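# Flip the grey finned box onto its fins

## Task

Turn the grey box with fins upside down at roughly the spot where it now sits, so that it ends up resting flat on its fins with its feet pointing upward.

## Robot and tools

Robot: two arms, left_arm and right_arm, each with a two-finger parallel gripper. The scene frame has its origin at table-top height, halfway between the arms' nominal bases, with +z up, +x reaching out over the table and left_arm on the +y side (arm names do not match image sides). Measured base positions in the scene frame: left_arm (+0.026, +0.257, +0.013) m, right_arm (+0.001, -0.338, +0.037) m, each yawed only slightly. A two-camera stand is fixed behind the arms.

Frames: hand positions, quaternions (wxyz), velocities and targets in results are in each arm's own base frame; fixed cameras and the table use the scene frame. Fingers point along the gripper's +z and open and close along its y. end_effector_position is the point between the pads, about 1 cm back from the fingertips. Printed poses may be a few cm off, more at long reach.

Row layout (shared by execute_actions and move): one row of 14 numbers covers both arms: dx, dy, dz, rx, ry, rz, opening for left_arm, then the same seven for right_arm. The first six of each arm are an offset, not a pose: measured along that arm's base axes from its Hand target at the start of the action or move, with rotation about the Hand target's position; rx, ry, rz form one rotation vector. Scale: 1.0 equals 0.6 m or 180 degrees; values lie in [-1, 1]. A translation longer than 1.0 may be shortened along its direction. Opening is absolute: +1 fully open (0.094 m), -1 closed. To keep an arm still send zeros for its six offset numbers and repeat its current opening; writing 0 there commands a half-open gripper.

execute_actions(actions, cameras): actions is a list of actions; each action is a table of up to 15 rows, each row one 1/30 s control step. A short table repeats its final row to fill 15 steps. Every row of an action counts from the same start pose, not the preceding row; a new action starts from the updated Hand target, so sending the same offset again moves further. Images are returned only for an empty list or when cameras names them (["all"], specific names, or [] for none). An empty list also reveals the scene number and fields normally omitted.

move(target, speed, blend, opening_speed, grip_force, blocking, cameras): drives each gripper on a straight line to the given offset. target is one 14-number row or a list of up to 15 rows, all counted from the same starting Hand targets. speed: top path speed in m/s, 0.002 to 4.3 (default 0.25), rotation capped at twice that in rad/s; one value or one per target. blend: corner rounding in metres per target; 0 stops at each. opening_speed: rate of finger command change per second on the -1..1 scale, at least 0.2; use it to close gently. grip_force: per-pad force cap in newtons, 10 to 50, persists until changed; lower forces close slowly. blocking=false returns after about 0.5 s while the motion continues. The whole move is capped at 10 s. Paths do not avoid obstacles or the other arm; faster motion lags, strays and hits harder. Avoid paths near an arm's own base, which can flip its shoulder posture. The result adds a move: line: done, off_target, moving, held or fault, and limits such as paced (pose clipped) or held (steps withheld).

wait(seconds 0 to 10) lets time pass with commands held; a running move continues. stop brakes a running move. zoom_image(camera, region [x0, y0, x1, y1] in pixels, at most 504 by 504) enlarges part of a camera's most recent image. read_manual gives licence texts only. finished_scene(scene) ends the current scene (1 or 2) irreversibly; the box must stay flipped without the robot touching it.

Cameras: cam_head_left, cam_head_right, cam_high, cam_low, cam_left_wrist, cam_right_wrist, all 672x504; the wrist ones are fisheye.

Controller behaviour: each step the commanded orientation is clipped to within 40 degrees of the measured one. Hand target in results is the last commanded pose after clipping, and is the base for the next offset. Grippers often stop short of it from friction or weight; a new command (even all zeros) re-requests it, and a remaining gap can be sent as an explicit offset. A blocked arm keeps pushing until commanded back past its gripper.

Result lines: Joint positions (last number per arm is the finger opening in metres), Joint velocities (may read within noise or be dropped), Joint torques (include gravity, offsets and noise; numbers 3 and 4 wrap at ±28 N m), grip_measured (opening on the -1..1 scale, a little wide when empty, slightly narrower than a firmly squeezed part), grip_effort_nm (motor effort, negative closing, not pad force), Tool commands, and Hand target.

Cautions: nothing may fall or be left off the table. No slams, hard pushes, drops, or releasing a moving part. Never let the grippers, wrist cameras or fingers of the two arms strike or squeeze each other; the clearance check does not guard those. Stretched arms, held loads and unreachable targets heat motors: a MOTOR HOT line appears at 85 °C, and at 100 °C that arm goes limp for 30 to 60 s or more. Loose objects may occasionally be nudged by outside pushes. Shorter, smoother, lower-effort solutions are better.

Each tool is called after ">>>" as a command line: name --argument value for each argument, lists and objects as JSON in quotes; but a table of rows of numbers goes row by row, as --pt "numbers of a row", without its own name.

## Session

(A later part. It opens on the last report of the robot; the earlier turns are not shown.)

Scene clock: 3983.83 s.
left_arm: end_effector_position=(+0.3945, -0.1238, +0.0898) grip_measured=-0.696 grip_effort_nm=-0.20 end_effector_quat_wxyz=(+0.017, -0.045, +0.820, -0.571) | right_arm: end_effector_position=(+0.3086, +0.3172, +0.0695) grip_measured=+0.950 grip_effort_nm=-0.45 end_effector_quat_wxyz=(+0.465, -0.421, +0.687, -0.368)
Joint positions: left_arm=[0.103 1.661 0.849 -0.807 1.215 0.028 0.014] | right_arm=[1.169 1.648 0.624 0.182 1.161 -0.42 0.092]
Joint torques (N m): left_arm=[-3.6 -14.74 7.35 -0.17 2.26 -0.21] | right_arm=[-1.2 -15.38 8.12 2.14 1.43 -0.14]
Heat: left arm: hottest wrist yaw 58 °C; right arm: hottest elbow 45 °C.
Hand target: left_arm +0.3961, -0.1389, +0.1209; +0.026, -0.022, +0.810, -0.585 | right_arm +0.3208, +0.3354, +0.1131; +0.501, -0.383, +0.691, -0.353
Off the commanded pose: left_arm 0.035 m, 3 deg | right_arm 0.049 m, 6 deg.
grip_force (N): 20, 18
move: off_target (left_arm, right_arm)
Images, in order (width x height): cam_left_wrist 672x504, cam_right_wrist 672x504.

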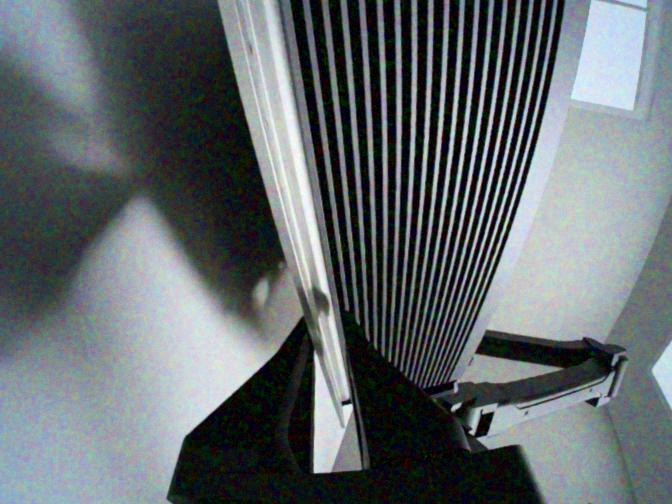

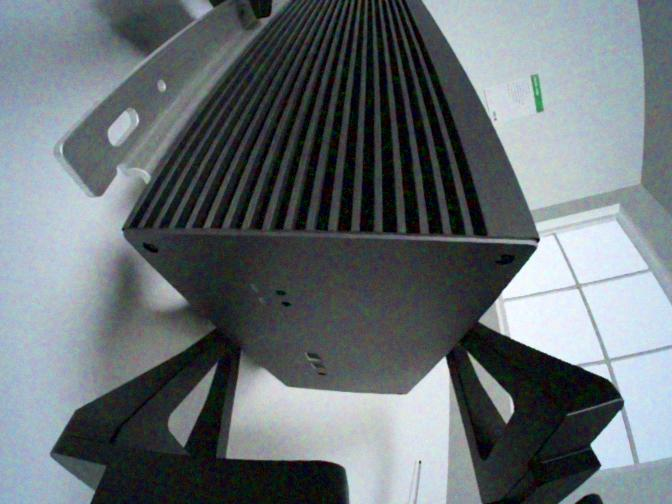

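>>> move --target '[0,-0.005,0.02,0.01,0,0,-1.0,0,-0.008,0.015,0.016,-0.001,-0.004,0.88]' --speed 0.05 --cameras '["cam_left_wrist","cam_head_left"]'

Scene clock: 3998.90 s.
left_arm: end_effector_position=(+0.3928, -0.1263, +0.0970) grip_measured=-0.899 grip_effort_nm=-0.45 end_effector_quat_wxyz=(+0.011, -0.051, +0.830, -0.555) | right_arm: end_effector_position=(+0.3061, +0.3137, +0.0747) grip_measured=+0.950 grip_effort_nm=-0.45 end_effector_quat_wxyz=(+0.471, -0.407, +0.700, -0.349)
Joint positions: left_arm=[0.09 1.624 0.849 -0.816 1.177 -0.02 0.005] | right_arm=[1.168 1.613 0.613 0.149 1.144 -0.361 0.092]
Joint torques (N m): left_arm=[-3.66 -14.86 8.18 -0.27 2.51 -0.09] | right_arm=[-1.73 -15.03 8.58 2.41 1.97 -0.23]
Heat: left arm: hottest wrist yaw 55 °C; right arm: hottest elbow 46 °C.
Hand target: left_arm +0.3961, -0.1419, +0.1329; +0.027, -0.021, +0.819, -0.573 | right_arm +0.3208, +0.3307, +0.1222; +0.510, -0.365, +0.701, -0.339
Off the commanded pose: left_arm 0.039 m, 5 deg | right_arm 0.052 m, 7 deg.
grip_force (N): 20, 18
move: off_target (left_arm, right_arm)
Images, in order (width x height): cam_head_left 672x504, cam_left_wrist 672x504.

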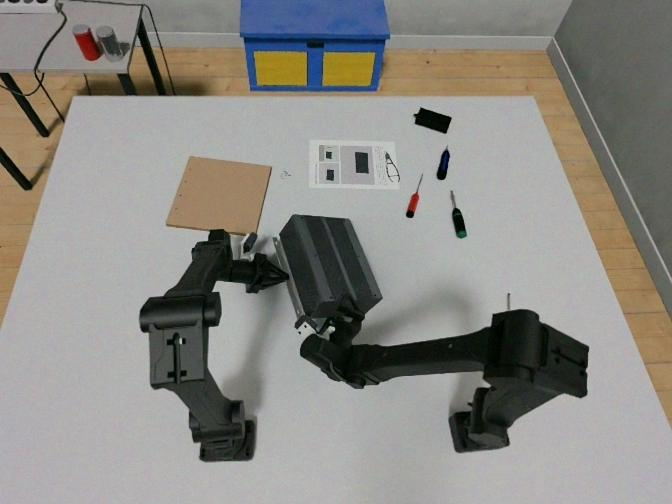

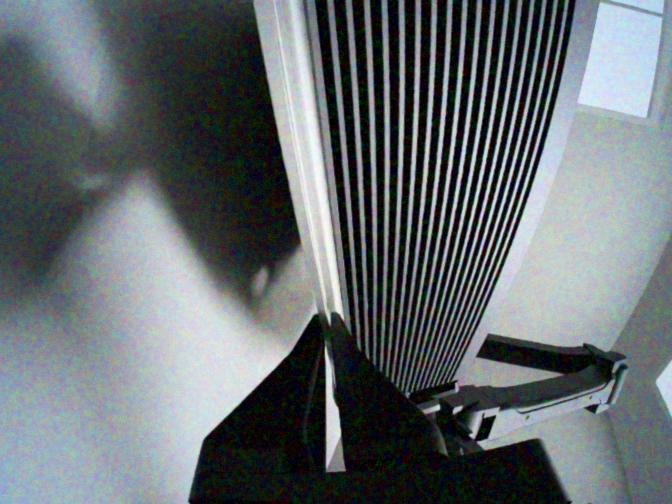

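>>> move --target '[0,-0.026,0.05,0.06,0,0,-1.0,0,-0.026,0.045,0.0644,-0.004,-0.017,0.86]' --speed 0.05 --grip_force '[40,35]' --cameras '["cam_right_wrist","cam_high"]'

Scene clock: 4008.30 s.
left_arm: end_effector_position=(+0.3846, -0.1419, +0.1216) grip_measured=-0.927 grip_effort_nm=-0.82 end_effector_quat_wxyz=(-0.004, -0.063, +0.876, -0.477) | right_arm: end_effector_position=(+0.2965, +0.2994, +0.0848) grip_measured=+0.938 grip_effort_nm=-0.76 end_effector_quat_wxyz=(+0.481, -0.375, +0.731, -0.305)
Joint positions: left_arm=[0.011 1.492 0.868 -0.867 0.993 -0.175 0.003] | right_arm=[1.168 1.52 0.578 0.054 1.101 -0.209 0.091]
Joint torques (N m): left_arm=[-3.31 -13.33 11.15 0.18 1.98 0.1] | right_arm=[-3.84 -15.44 10.1 2.78 3.03 0.25]
Heat: left arm: hottest wrist yaw 55 °C; right arm: hottest elbow 46 °C.
Hand target: left_arm +0.3961, -0.1575, +0.1629; +0.029, -0.019, +0.869, -0.493 | right_arm +0.3208, +0.3150, +0.1491; +0.539, -0.291, +0.738, -0.283
Off the commanded pose: left_arm 0.046 m, 7 deg | right_arm 0.071 m, 12 deg.
grip_force (N): 40, 35
move: off_target (left_arm, right_arm)
Images, in order (width x height): cam_high 672x504, cam_right_wrist 672x504.

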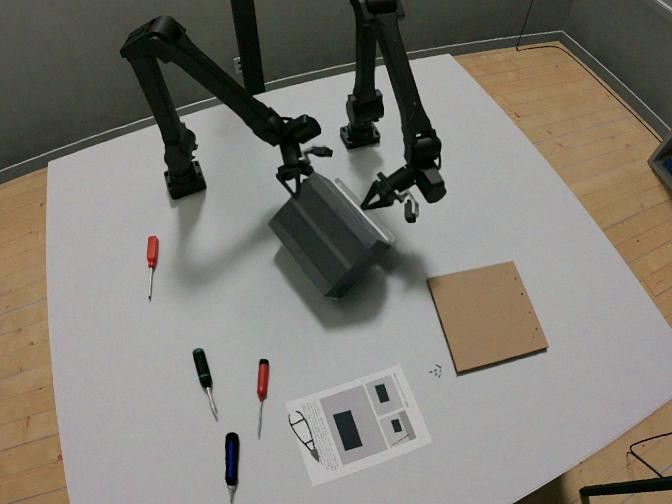

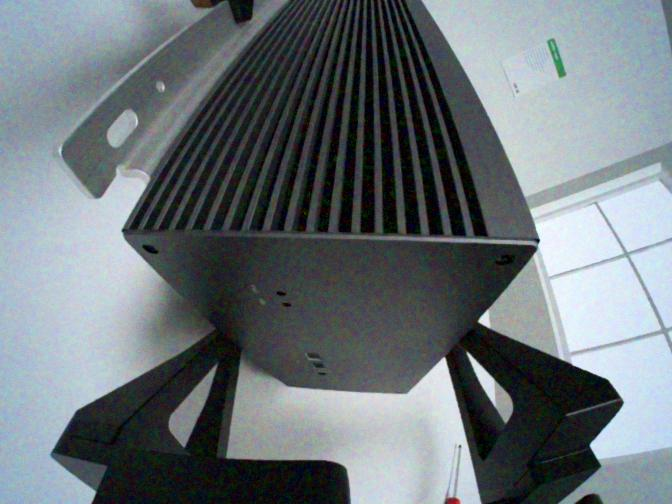

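>>> move --target '[0,-0.045,0.055,0.06,0,0,-1.0,0.01,-0.04,0.02,0.062,-0.03,-0.017,0.86]' --speed 0.05 --cameras '["cam_right_wrist","cam_high"]'

Scene clock: 4031.63 s.
left_arm: end_effector_position=(+0.3919, -0.1698, +0.1509) grip_measured=-0.932 grip_effort_nm=-0.82 end_effector_quat_wxyz=(+0.000, -0.050, +0.917, -0.395) | right_arm: end_effector_position=(+0.2932, +0.2820, +0.0935) grip_measured=+0.937 grip_effort_nm=-0.76 end_effector_quat_wxyz=(+0.526, -0.318, +0.744, -0.263)
Joint positions: left_arm=[-0.112 1.423 0.957 -0.931 0.797 -0.295 0.003] | right_arm=[1.159 1.468 0.492 0.223 1.103 -0.17 0.091]
Joint torques (N m): left_arm=[-3.43 -14.04 11.97 -0.25 1.34 -0.01] | right_arm=[-4.25 -13.68 10.15 4.96 3.68 0.26]
Heat: left arm: hottest wrist yaw 51 °C; right arm: hottest wrist yaw 50 °C.
Hand target: left_arm +0.3961, -0.1845, +0.1960; +0.030, -0.016, +0.912, -0.409 | right_arm +0.3268, +0.2910, +0.1611; +0.591, -0.204, +0.744, -0.237
Off the commanded pose: left_arm 0.048 m, 6 deg | right_arm 0.076 m, 15 deg.
grip_force (N): 40, 35
move: off_target (left_arm, right_arm)
Images, in order (width x height): cam_high 672x504, cam_right_wrist 672x504.

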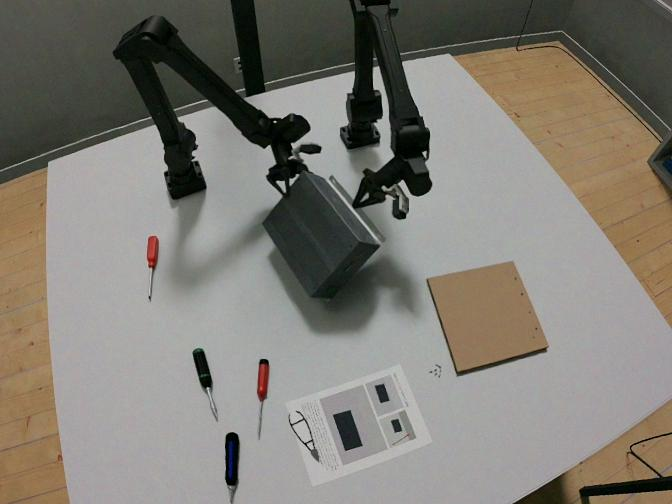

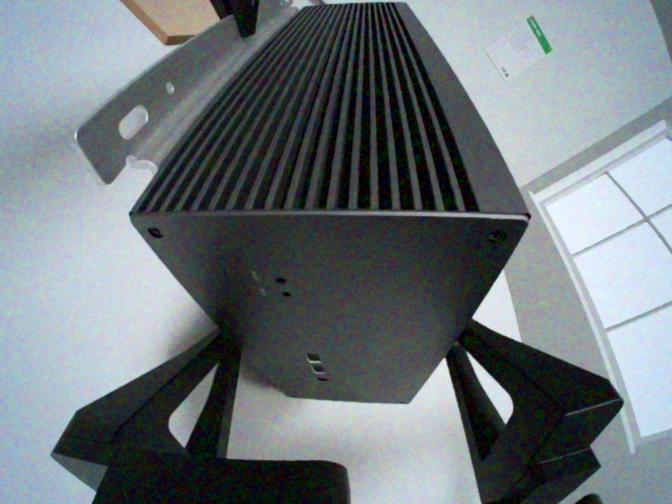

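>>> move --target '[0.004,-0.072,0.05,0.078,0,0,-1.0,0.01,-0.06,0.022,0.073,-0.027,-0.019,0.86]' --speed 0.05 --cameras '["cam_right_wrist","cam_high"]'

Scene clock: 4042.63 s.
left_arm: end_effector_position=(+0.4048, -0.2132, +0.1900) grip_measured=-0.933 grip_effort_nm=-0.82 end_effector_quat_wxyz=(+0.026, -0.027, +0.959, -0.281) | right_arm: end_effector_position=(+0.2936, +0.2597, +0.1034) grip_measured=+0.936 grip_effort_nm=-0.76 end_effector_quat_wxyz=(+0.579, -0.223, +0.761, -0.189)
Joint positions: left_arm=[-0.294 1.405 1.12 -1.033 0.52 -0.418 0.003] | right_arm=[1.13 1.419 0.399 0.428 1.088 -0.065 0.091]
Joint torques (N m): left_arm=[-3.14 -12.92 12.56 -0.87 1.1 -0.25] | right_arm=[-6.3 -13.22 10 4.97 3.96 -0.04]
Heat: left arm: hottest wrist yaw 48 °C; right arm: hottest wrist yaw 56 °C.
Hand target: left_arm +0.3985, -0.2277, +0.2260; +0.032, -0.012, +0.955, -0.295 | right_arm +0.3329, +0.2549, +0.1742; +0.634, -0.102, +0.746, -0.177
Off the commanded pose: left_arm 0.039 m, 2 deg | right_arm 0.081 m, 15 deg.
grip_force (N): 40, 35
move: off_target (left_arm, right_arm)
Images, in order (width x height): cam_high 672x504, cam_right_wrist 672x504.

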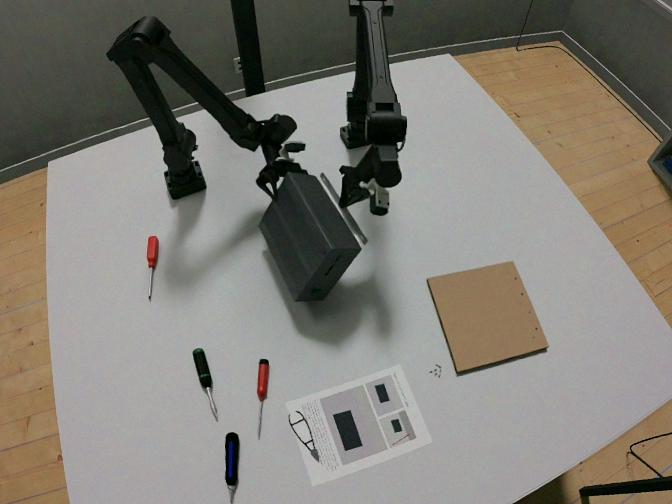

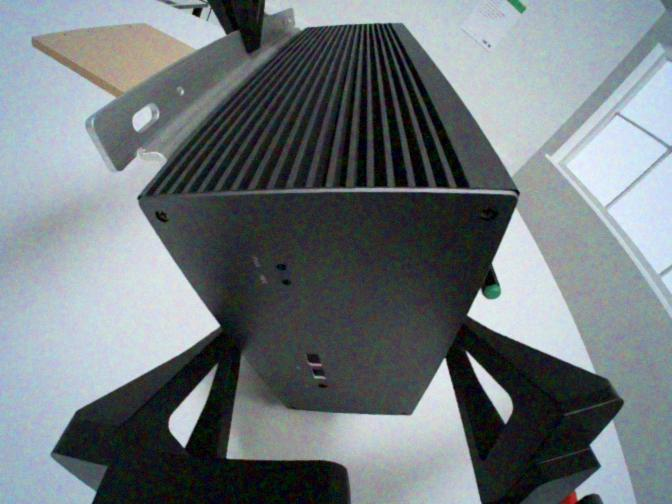

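>>> move --target '[-0.004,-0.08,0.028,0.083,0,0,-1.0,0.01,-0.08,0.0,0.079,-0.022,-0.021,0.86]' --speed 0.05 --cameras '["cam_right_wrist","cam_high"]'

Scene clock: 4061.20 s.
left_arm: end_effector_position=(+0.4152, -0.2689, +0.2136) grip_measured=-0.933 grip_effort_nm=-0.82 end_effector_quat_wxyz=(+0.045, -0.009, +0.985, -0.166) | right_arm: end_effector_position=(+0.2953, +0.2279, +0.1054) grip_measured=+0.935 grip_effort_nm=-0.76 end_effector_quat_wxyz=(+0.609, -0.128, +0.774, -0.111)
Joint positions: left_arm=[-0.487 1.486 1.317 -1.157 0.248 -0.537 0.003] | right_arm=[1.072 1.373 0.302 0.595 1.038 0.073 0.091]
Joint torques (N m): left_arm=[-2.96 -14.21 12.11 -2.1 0.57 -0.41] | right_arm=[-9 -11.69 9.17 5.14 4.45 0.05]
Heat: left arm: hottest wrist yaw 45 °C; right arm: hottest wrist yaw 65 °C.
Hand target: left_arm +0.3962, -0.2757, +0.2429; +0.033, -0.008, +0.985, -0.168 | right_arm +0.3388, +0.2069, +0.1743; +0.661, +0.008, +0.743, -0.107
Off the commanded pose: left_arm 0.036 m, 1 deg | right_arm 0.084 m, 17 deg.
grip_force (N): 40, 35
move: off_target (left_arm, right_arm)
Images, in order (width x height): cam_high 672x504, cam_right_wrist 672x504.

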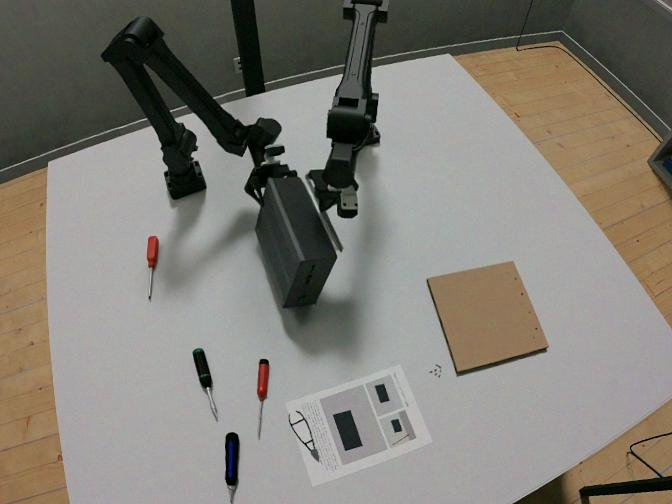

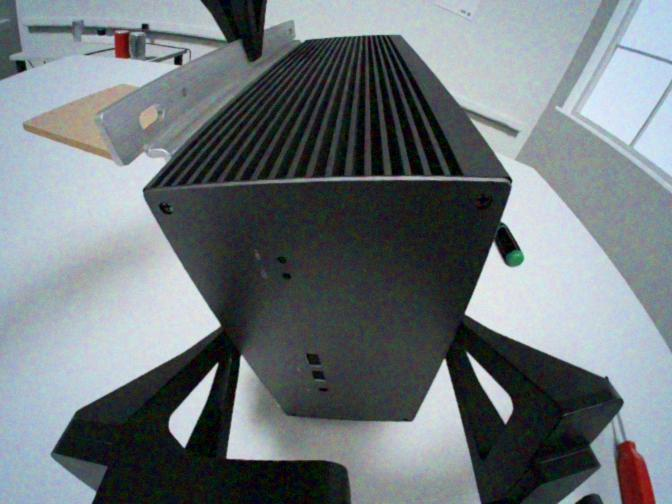

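>>> move --target '[-0.004,-0.06,0.004,0.067,0,0,-1.0,0.0,-0.04,-0.014,0.0644,-0.004,0.018,0.86]' --speed 0.05 --cameras '["cam_right_wrist","cam_high","cam_low"]'

Scene clock: 4081.73 s.
left_arm: end_effector_position=(+0.4196, -0.3077, +0.2172) grip_measured=-0.933 grip_effort_nm=-0.82 end_effector_quat_wxyz=(+0.050, -0.019, +0.996, -0.070) | right_arm: end_effector_position=(+0.2951, +0.2043, +0.1008) grip_measured=+0.935 grip_effort_nm=-0.76 end_effector_quat_wxyz=(+0.609, -0.074, +0.789, -0.022)
Joint positions: left_arm=[-0.614 1.6 1.481 -1.289 0.054 -0.657 0.003] | right_arm=[0.994 1.301 0.217 0.662 0.891 0.206 0.091]
Joint torques (N m): left_arm=[-3.66 -15.79 11.55 -2.88 0.3 -0.2] | right_arm=[-9.05 -8.76 8.9 5.24 3.88 0.2]
Heat: left arm: hottest elbow 46 °C; right arm: hottest wrist yaw 75 °C.
Hand target: left_arm +0.3937, -0.3116, +0.2452; +0.034, -0.004, +0.997, -0.064 | right_arm +0.3389, +0.1829, +0.1659; +0.664, +0.054, +0.745, -0.013
Off the commanded pose: left_arm 0.038 m, 3 deg | right_arm 0.081 m, 17 deg.
grip_force (N): 40, 35
move: off_target (left_arm, right_arm)
Images, in order (width x height): cam_high 672x504, cam_low 672x504, cam_right_wrist 672x504.

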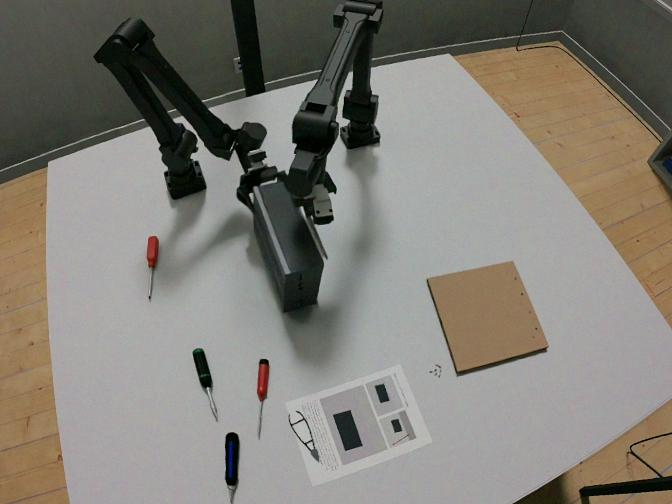

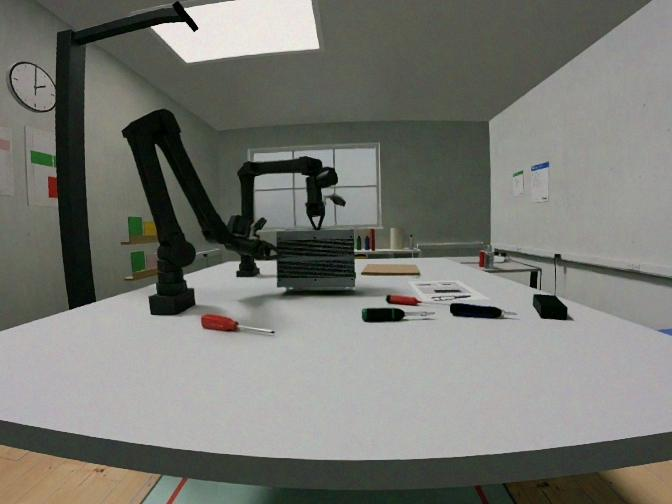

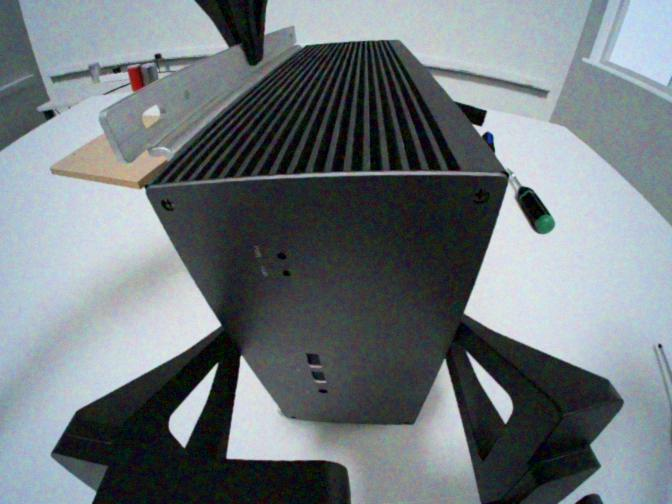

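>>> move --target '[0.006,-0.012,-0.05,0.015,0,0,-1.0,-0.02,0.01,-0.06,0.0174,0.0156,0.024,0.86]' --speed 0.05 --cameras '["cam_right_wrist","cam_low"]'

Scene clock: 4095.73 s.
left_arm: end_effector_position=(+0.4194, -0.3156, +0.2175) grip_measured=-0.933 grip_effort_nm=-0.82 end_effector_quat_wxyz=(+0.062, -0.022, +0.996, -0.056) | right_arm: end_effector_position=(+0.2949, +0.2008, +0.0973) grip_measured=+0.935 grip_effort_nm=-0.76 end_effector_quat_wxyz=(+0.612, -0.060, +0.789, +0.008)
Joint positions: left_arm=[-0.64 1.61 1.494 -1.289 0.012 -0.686 0.003] | right_arm=[0.972 1.316 0.19 0.737 0.843 0.234 0.091]
Joint torques (N m): left_arm=[-3.14 -13.33 9.13 -1.47 0.35 -0.07] | right_arm=[-6.24 -5.3 7.68 4.37 1.92 0.81]
Heat: left arm: hottest elbow 48 °C; right arm: hottest wrist yaw 74 °C.
Hand target: left_arm +0.3974, -0.3189, +0.2152; +0.034, -0.004, +0.999, -0.040 | right_arm +0.3268, +0.1889, +0.1299; +0.644, +0.044, +0.763, +0.031
Off the commanded pose: left_arm 0.022 m, 4 deg | right_arm 0.047 m, 13 deg.
grip_force (N): 40, 35
move: off_target (left_arm, right_arm)
Images, in order (width x height): cam_low 672x504, cam_right_wrist 672x504.

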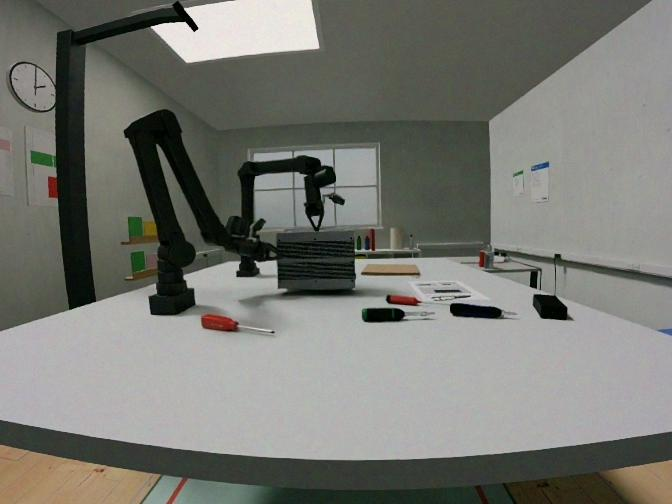

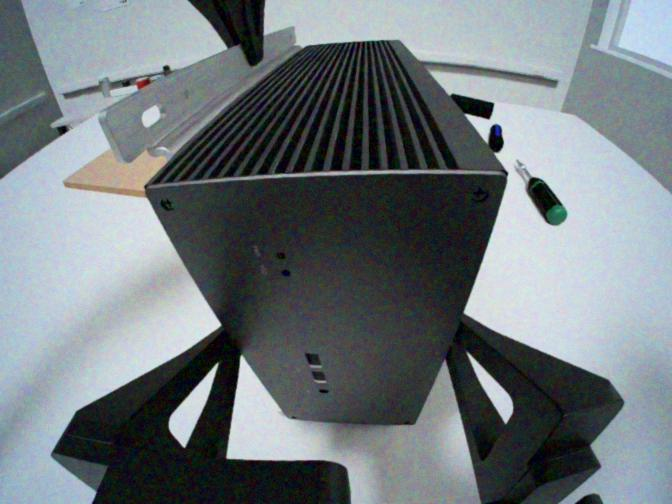

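>>> move --target '[0.006,-0.012,-0.035,0.03,0,0,-1.0,-0.02,0.0,-0.04,0.035,0.015,0.01,0.86]' --speed 0.04 --cameras '["cam_right_wrist","cam_low","cam_high"]'

>>> zoom_image --camera "cam_low" --region '[220, 150, 400, 310]'

Scene clock: 4103.57 s.
left_arm: end_effector_position=(+0.4220, -0.3363, +0.2169) grip_measured=-0.923 grip_effort_nm=-0.84 end_effector_quat_wxyz=(+0.082, -0.010, +0.996, -0.030) | right_arm: end_effector_position=(+0.2947, +0.1967, +0.0891) grip_measured=+0.935 grip_effort_nm=-0.76 end_effector_quat_wxyz=(+0.606, -0.008, +0.794, +0.057)
Joint positions: left_arm=[-0.691 1.649 1.541 -1.297 -0.059 -0.706 0.004] | right_arm=[0.954 1.347 0.172 0.789 0.811 0.371 0.091]
Joint torques (N m): left_arm=[-1.61 -12.1 7.92 -2.21 0.13 -0.15] | right_arm=[-5.19 -3.72 6.13 3.56 0.95 0.83]
Heat: left arm: hottest elbow 47 °C; right arm: hottest wrist yaw 66 °C.
Hand target: left_arm +0.4010, -0.3260, +0.1941; +0.034, -0.002, +0.999, +0.007 | right_arm +0.3149, +0.1890, +0.1060; +0.622, +0.068, +0.776, +0.082
Off the commanded pose: left_arm 0.033 m, 7 deg | right_arm 0.027 m, 10 deg.
grip_force (N): 40, 35
move: off_target (left_arm, right_arm)
Images, in order (width x height): cam_high 672x504, cam_low 672x504, cam_right_wrist 672x504.

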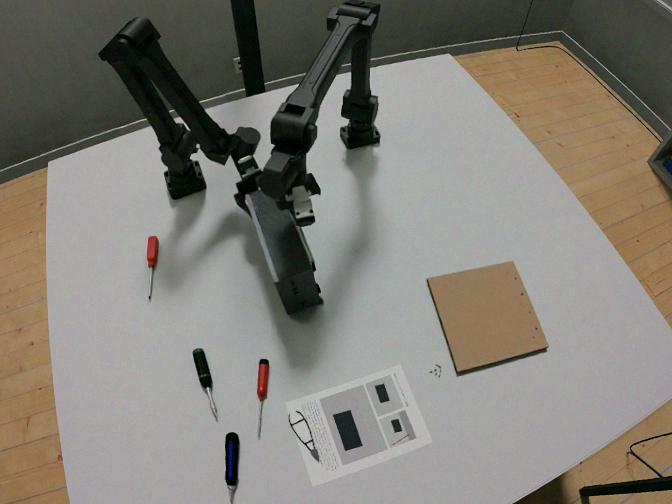

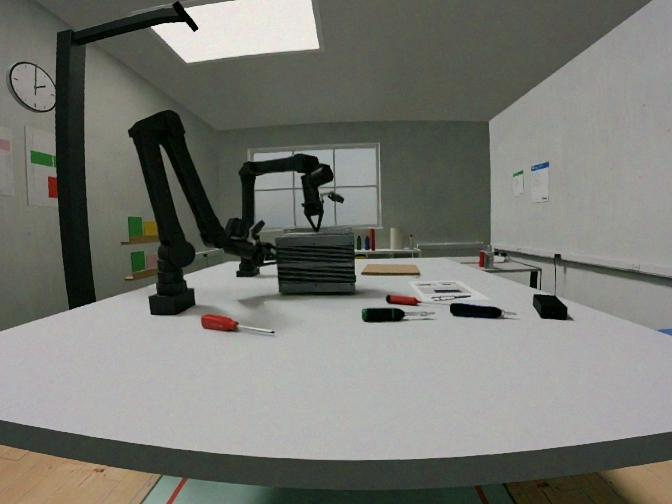

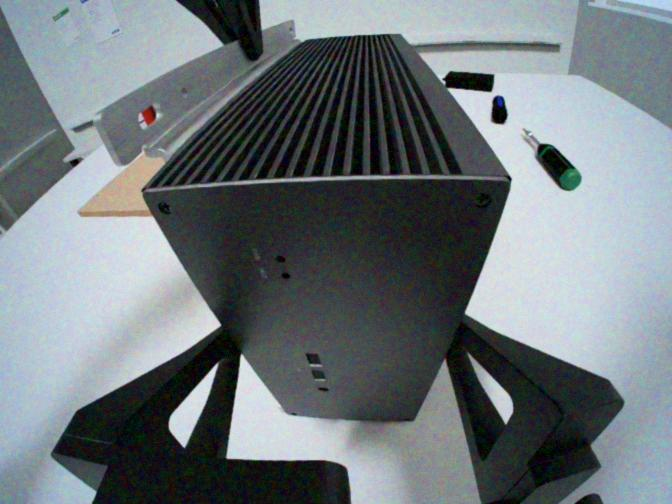

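Scaled by 2.800.

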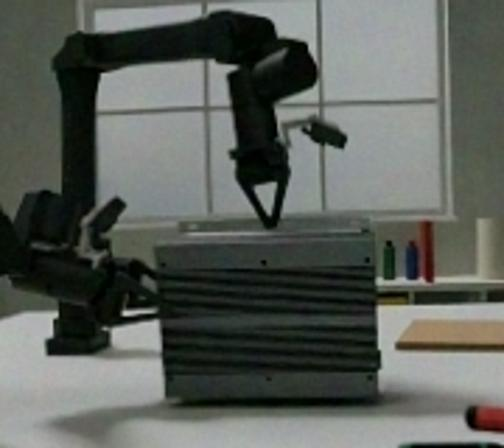

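>>> move --target '[0.03,-0.042,0.015,0.05,0,0,-1.0,-0.02,-0.012,-0.02,0.022,0.01,0.02,0.86]' --speed 0.04 --cameras '["cam_right_wrist","cam_left_wrist","cam_head_right"]'

>>> zoom_image --camera "cam_head_right" --region '[220, 180, 480, 400]'

Scene clock: 4136.33 s.
left_arm: end_effector_position=(+0.4230, -0.3598, +0.2130) grip_measured=-0.923 grip_effort_nm=-0.83 end_effector_quat_wxyz=(+0.061, -0.002, +0.996, +0.060) | right_arm: end_effector_position=(+0.2927, +0.1862, +0.0800) grip_measured=+0.935 grip_effort_nm=-0.76 end_effector_quat_wxyz=(+0.590, +0.028, +0.800, +0.108)
Joint positions: left_arm=[-0.758 1.794 1.725 -1.496 -0.172 -0.761 0.004] | right_arm=[0.906 1.347 0.133 0.829 0.723 0.477 0.091]
Joint torques (N m): left_arm=[-0.38 -13.57 9.87 -1.65 -0.11 -0.15] | right_arm=[-3.31 -4.54 4.49 3.52 0.29 0.27]
Heat: left arm: hottest elbow 44 °C; right arm: hottest wrist yaw 51 °C.
Hand target: left_arm +0.4189, -0.3513, +0.2032; +0.034, +0.001, +0.996, +0.086 | right_arm +0.3029, +0.1818, +0.0940; +0.604, +0.067, +0.784, +0.127
Off the commanded pose: left_arm 0.014 m, 4 deg | right_arm 0.018 m, 6 deg.
grip_force (N): 40, 35
move: off_target (left_arm, right_arm)
Images, in order (width x height): cam_head_right 672x504, cam_left_wrist 672x504, cam_right_wrist 672x504.

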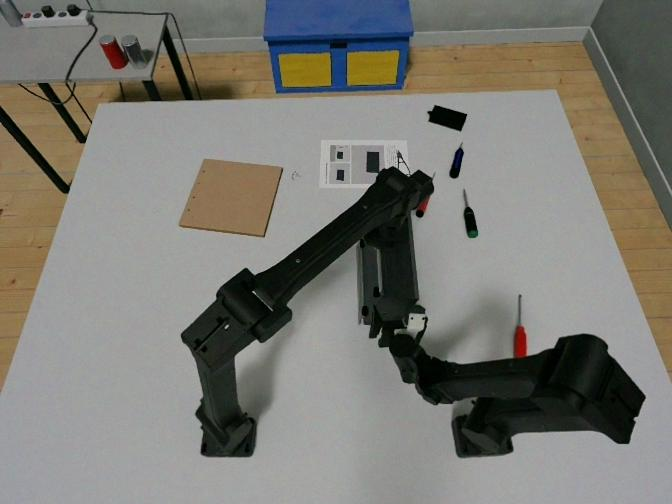

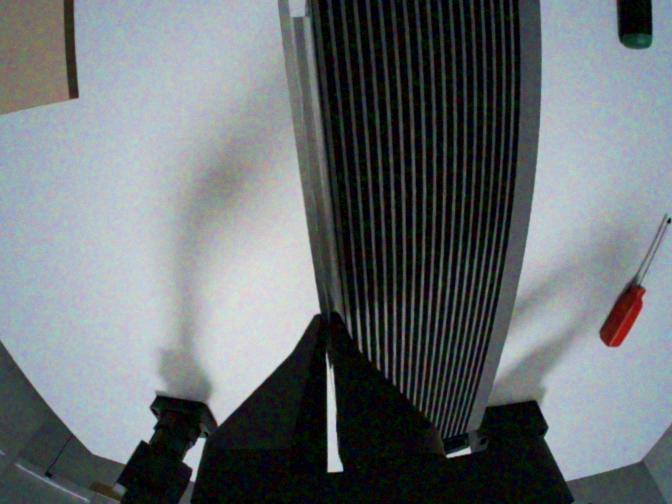

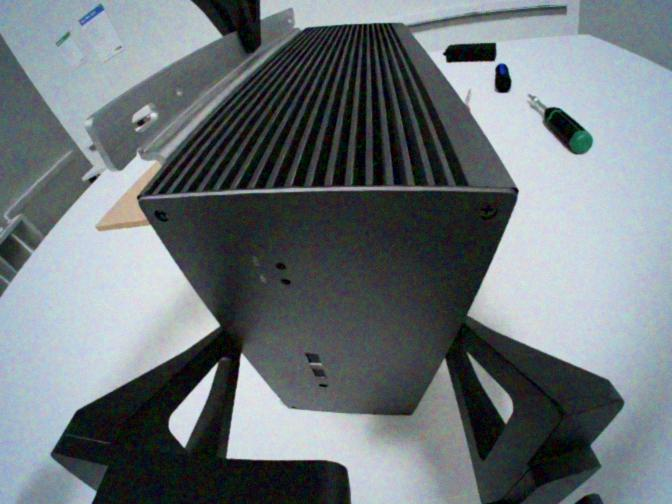

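Scaled by 1.938.

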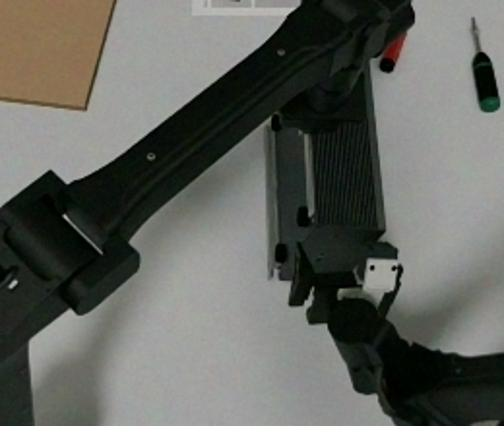

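>>> move --pt "0 0 0 0 0 0 -1.0 -0.012 0 0 0 0 0 1.0" --pt "0 0 0 0 0 0 -1.0 -0.1 -0.012 0.02 0 0 0 1.0" --speed 0.05 --cameras '["cam_right_wrist","cam_left_wrist","cam_low"]'

>>> zoom_image --camera "cam_low" --region '[220, 150, 400, 310]'

Scene clock: 4167.67 s.
left_arm: end_effector_position=(+0.4229, -0.3597, +0.2130) grip_measured=-0.923 grip_effort_nm=-0.83 end_effector_quat_wxyz=(+0.061, -0.002, +0.996, +0.060) | right_arm: end_effector_position=(+0.2448, +0.1703, +0.1036) grip_measured=+0.999 grip_effort_nm=0.04 end_effector_quat_wxyz=(+0.605, +0.066, +0.785, +0.120)
Joint positions: left_arm=[-0.758 1.794 1.725 -1.496 -0.172 -0.761 0.004] | right_arm=[1.104 1.029 0.065 0.539 0.949 0.633 0.094]
Joint torques (N m): left_arm=[-0.21 -13.86 9.85 -1.62 -0.1 -0.15] | right_arm=[-0.21 -1.08 5.78 1.54 0.36 -0.03]
Heat: left arm: hottest elbow 43 °C; right arm: hottest wrist yaw 45 °C.
Hand target: left_arm +0.4189, -0.3513, +0.2032; +0.034, +0.001, +0.996, +0.085 | right_arm +0.2428, +0.1745, +0.1059; +0.604, +0.066, +0.784, +0.127
Off the commanded pose: left_arm 0.013 m, 4 deg | right_arm 0.005 m, 1 deg.
grip_force (N): 40, 35
move: off_target (left_arm)
Images, in order (width x height): cam_low 672x504, cam_left_wrist 672x504, cam_right_wrist 672x504.

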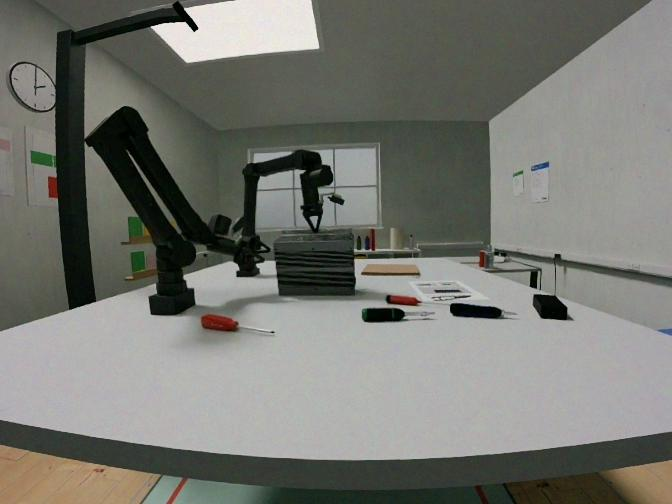

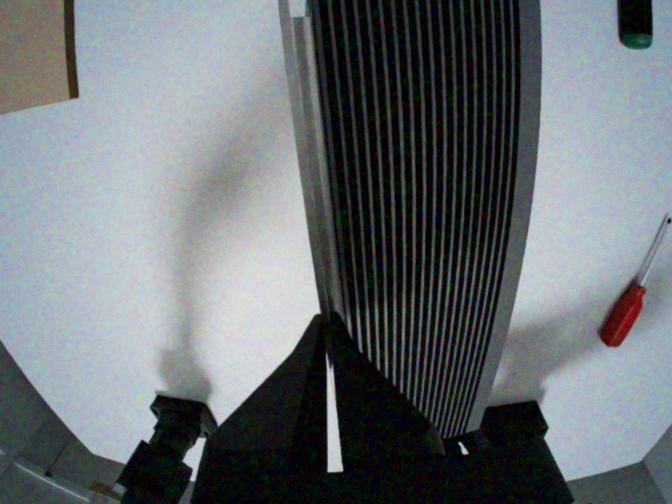

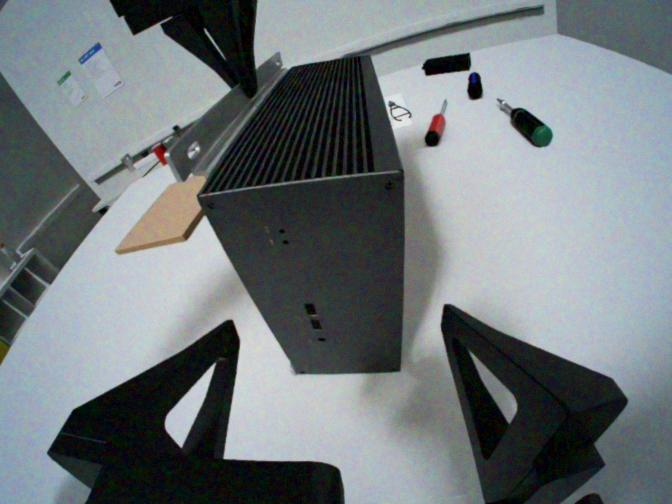

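Scaled by 2.800.

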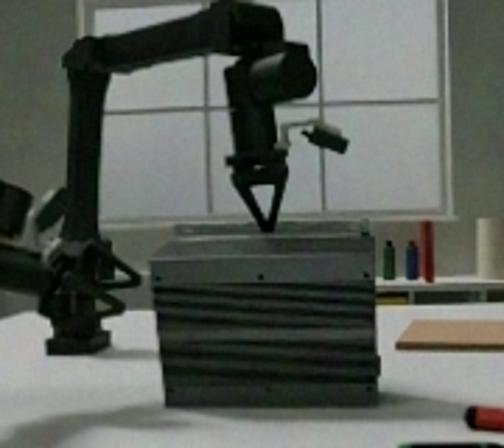

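>>> move --target '[0,0,0,0,0,0,-1.0,0.0087,0.0325,-0.0503,-0.0373,-0.078,-0.0526,1.0]' --speed 0.08 --cameras '["cam_right_wrist","cam_low"]'

>>> zoom_image --camera "cam_low" --region '[220, 150, 400, 310]'

Scene clock: 4221.47 s.
left_arm: end_effector_position=(+0.4229, -0.3597, +0.2130) grip_measured=-0.923 grip_effort_nm=-0.83 end_effector_quat_wxyz=(+0.061, -0.002, +0.996, +0.060) | right_arm: end_effector_position=(+0.2502, +0.1893, +0.0754) grip_measured=+0.999 grip_effort_nm=0.04 end_effector_quat_wxyz=(+0.691, +0.088, +0.717, +0.029)
Joint positions: left_arm=[-0.758 1.794 1.725 -1.496 -0.172 -0.761 0.004] | right_arm=[1.211 1.869 0.156 1.558 1.288 0.312 0.094]
Joint torques (N m): left_arm=[-0.26 -13.74 9.88 -1.59 -0.11 -0.15] | right_arm=[0.62 -5.71 -0.05 2.3 0.21 -0.18]
Heat: left arm: hottest elbow 43 °C; right arm: hottest wrist yaw 41 °C.
Hand target: left_arm +0.4189, -0.3513, +0.2032; +0.034, +0.001, +0.996, +0.085 | right_arm +0.2481, +0.1940, +0.0758; +0.706, +0.079, +0.702, +0.038
Off the commanded pose: left_arm 0.013 m, 4 deg | right_arm 0.005 m, 3 deg.
joint sent to its limit (right arm) — joint 4 (wrist pitch), upper limit. The joint targets still meet the commanded pose.
grip_force (N): 40, 35
move: off_target (left_arm, right_arm)
Images, in order (width x height): cam_low 672x504, cam_right_wrist 672x504.

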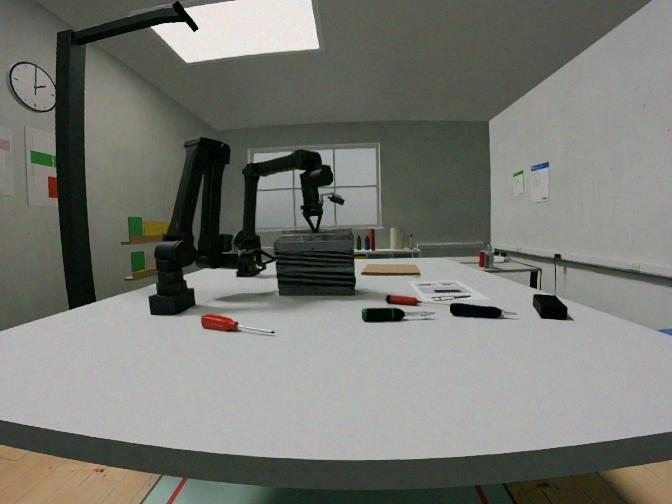

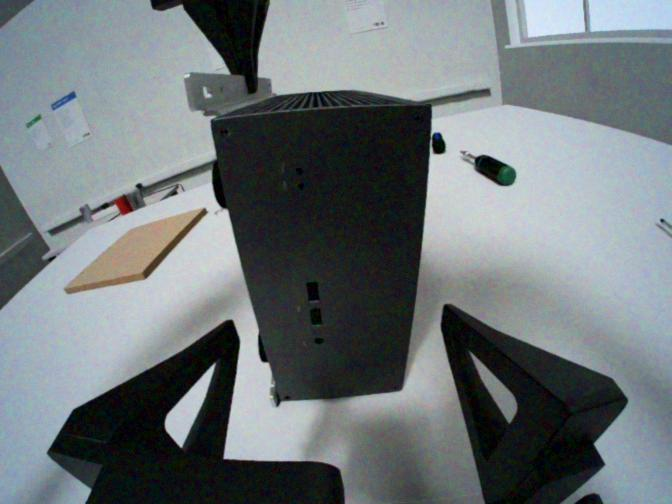

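Scaled by 2.800.

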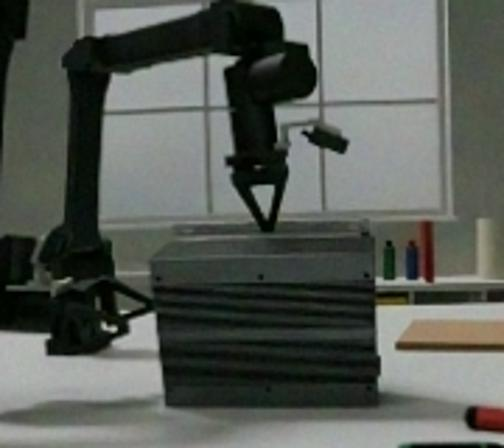

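>>> move --target '[0,0,0,0,0,0,-1.0,0.055,-0.004,-0.004,0,0.0,0,1.0]' --speed 0.04 --cameras '["cam_right_wrist"]'

Scene clock: 4260.87 s.
left_arm: end_effector_position=(+0.4229, -0.3597, +0.2130) grip_measured=-0.923 grip_effort_nm=-0.83 end_effector_quat_wxyz=(+0.061, -0.002, +0.996, +0.060) | right_arm: end_effector_position=(+0.2769, +0.1931, +0.0734) grip_measured=+0.999 grip_effort_nm=0.04 end_effector_quat_wxyz=(+0.687, +0.081, +0.721, +0.036)
Joint positions: left_arm=[-0.758 1.794 1.725 -1.496 -0.172 -0.761 0.004] | right_arm=[1.102 1.874 0.185 1.558 1.158 0.284 0.094]
Joint torques (N m): left_arm=[-0.15 -13.86 9.87 -1.59 -0.11 -0.15] | right_arm=[-1.85 -5.66 0.55 2.45 -0.08 -0.16]
Heat: left arm: hottest elbow 43 °C; right arm: hottest elbow 38 °C.
Hand target: left_arm +0.4189, -0.3513, +0.2032; +0.034, +0.001, +0.996, +0.085 | right_arm +0.2810, +0.1916, +0.0733; +0.706, +0.079, +0.702, +0.038
Off the commanded pose: left_arm 0.013 m, 4 deg | right_arm 0.004 m, 3 deg.
joint sent to its limit (right arm) — joint 4 (wrist pitch), upper limit. The joint targets are off in orientation, not in position.
grip_force (N): 40, 35
move: off_target (left_arm, right_arm)
Images, in order (width x height): cam_right_wrist 672x504.

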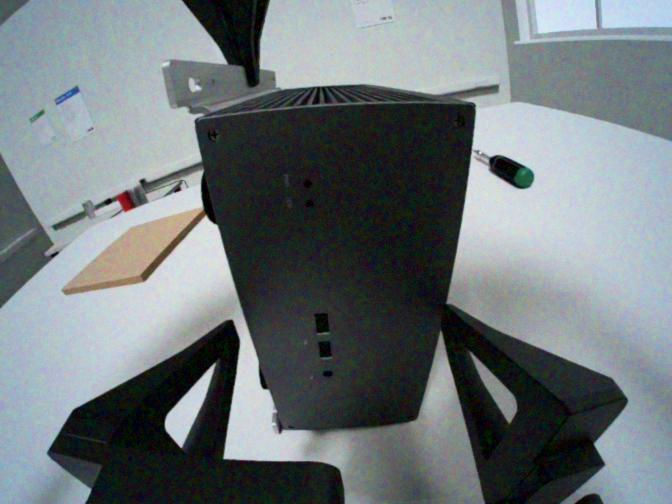

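>>> move --target '[0,0,0,0,0,0,-1.0,0.058,-0.004,0.004,0,0.0,0,1.0]' --speed 0.04 --cameras '["cam_right_wrist","cam_low"]'

>>> zoom_image --camera "cam_low" --region '[220, 150, 400, 310]'

Scene clock: 4278.27 s.
left_arm: end_effector_position=(+0.4304, -0.3515, +0.2128) grip_measured=-0.923 grip_effort_nm=-0.83 end_effector_quat_wxyz=(+0.066, -0.035, +0.995, +0.065) | right_arm: end_effector_position=(+0.2998, +0.1874, +0.0719) grip_measured=+0.999 grip_effort_nm=0.04 end_effector_quat_wxyz=(+0.684, +0.066, +0.725, +0.033)
Joint positions: left_arm=[-0.741 1.797 1.727 -1.498 -0.185 -0.811 0.004] | right_arm=[0.998 1.876 0.196 1.559 1.038 0.243 0.094]
Joint torques (N m): left_arm=[-1.61 -14.21 9.63 -1.5 0.41 0.36] | right_arm=[-4.37 -6.36 2.8 2.43 -0.53 -0.12]
Heat: left arm: hottest elbow 43 °C; right arm: hottest elbow 38 °C.
Hand target: left_arm +0.4190, -0.3512, +0.2031; +0.034, +0.001, +0.996, +0.086 | right_arm +0.3159, +0.1892, +0.0758; +0.706, +0.079, +0.702, +0.038
Off the commanded pose: left_arm 0.015 m, 6 deg | right_arm 0.017 m, 4 deg.
joint sent to its limit (right arm) — joint 4 (wrist pitch), upper limit. The joint targets still meet the commanded pose.
grip_force (N): 40, 35
move: off_target (left_arm, right_arm)
Images, in order (width x height): cam_low 672x504, cam_right_wrist 672x504.

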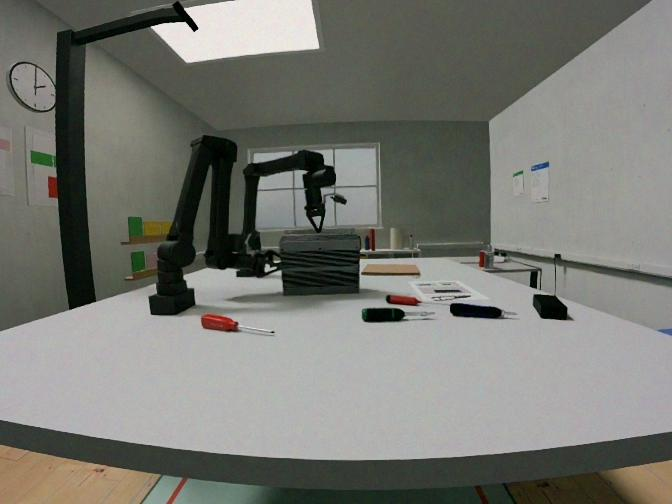

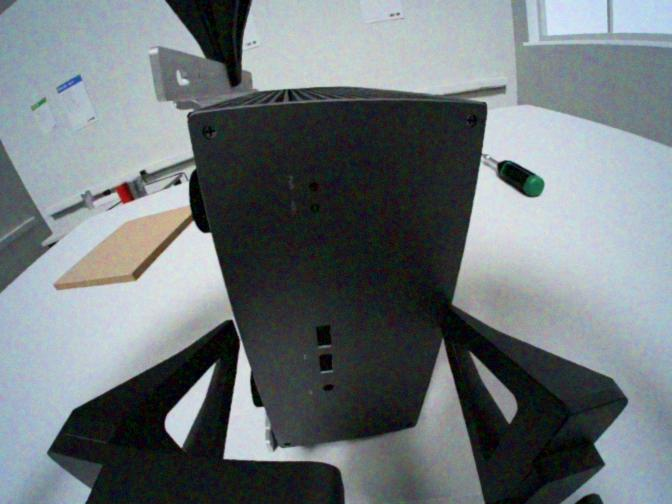

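Scaled by 2.800.

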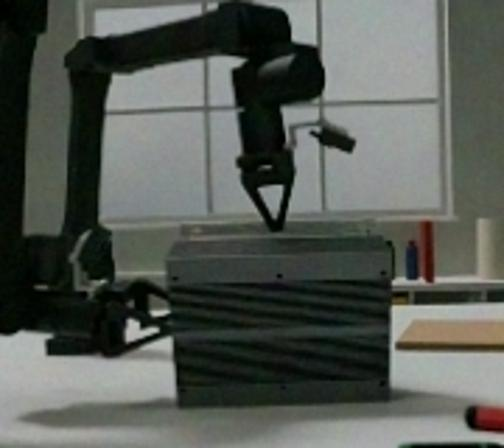

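>>> move --target '[0.01,0.01,0,0,0,0.0,-1.0,-0.068,0.004,0.002,0,0.0,0.025,1.0]' --speed 0.05 --cameras '["cam_right_wrist"]'

>>> zoom_image --camera "cam_right_wrist" --region '[180, 60, 500, 460]'

Scene clock: 4296.73 s.
left_arm: end_effector_position=(+0.4281, -0.3497, +0.2128) grip_measured=-0.923 grip_effort_nm=-0.83 end_effector_quat_wxyz=(+0.060, -0.029, +0.995, +0.068) | right_arm: end_effector_position=(+0.2783, +0.1890, +0.0724) grip_measured=+0.999 grip_effort_nm=0.04 end_effector_quat_wxyz=(+0.681, +0.052, +0.730, +0.045)
Joint positions: left_arm=[-0.741 1.797 1.727 -1.51 -0.182 -0.801 0.004] | right_arm=[1.069 1.86 0.155 1.559 1.071 0.266 0.094]
Joint torques (N m): left_arm=[-0.32 -14.15 9.66 -0.95 0.3 0.42] | right_arm=[0.15 -7.59 -0.39 2.39 0.18 0]
Heat: left arm: hottest elbow 46 °C; right arm: hottest elbow 38 °C.
Hand target: left_arm +0.4250, -0.3452, +0.2031; +0.034, +0.001, +0.996, +0.086 | right_arm +0.2750, +0.1917, +0.0770; +0.704, +0.052, +0.705, +0.066
Off the commanded pose: left_arm 0.011 m, 5 deg | right_arm 0.006 m, 5 deg.
joint sent to its limit (right arm) — joint 4 (wrist pitch), upper limit. The joint targets are off in orientation, not in position.
grip_force (N): 40, 35
move: off_target (left_arm, right_arm)
Images, in order (width x height): cam_right_wrist 672x504.

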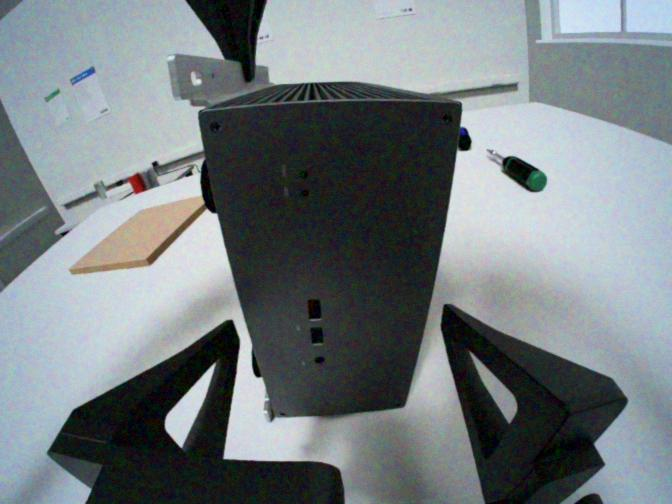

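Scaled by 1.260 from the camera's 672x504 image, which has a finer 960x720 frame.

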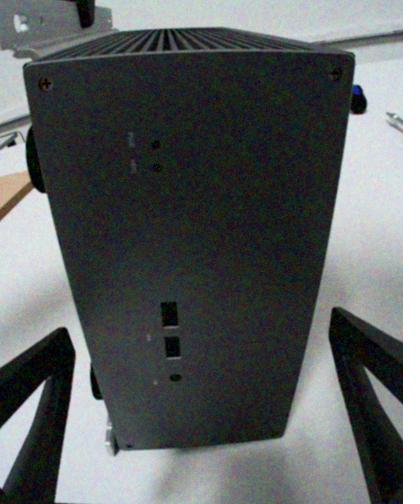

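>>> zoom_image --camera "cam_right_wrist" --region '[190, 50, 470, 140]'

Scaled by 1.800 from the camera's 672x504 image, which has a finer 960x720 frame.

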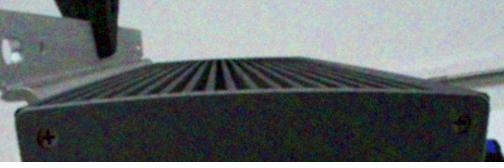

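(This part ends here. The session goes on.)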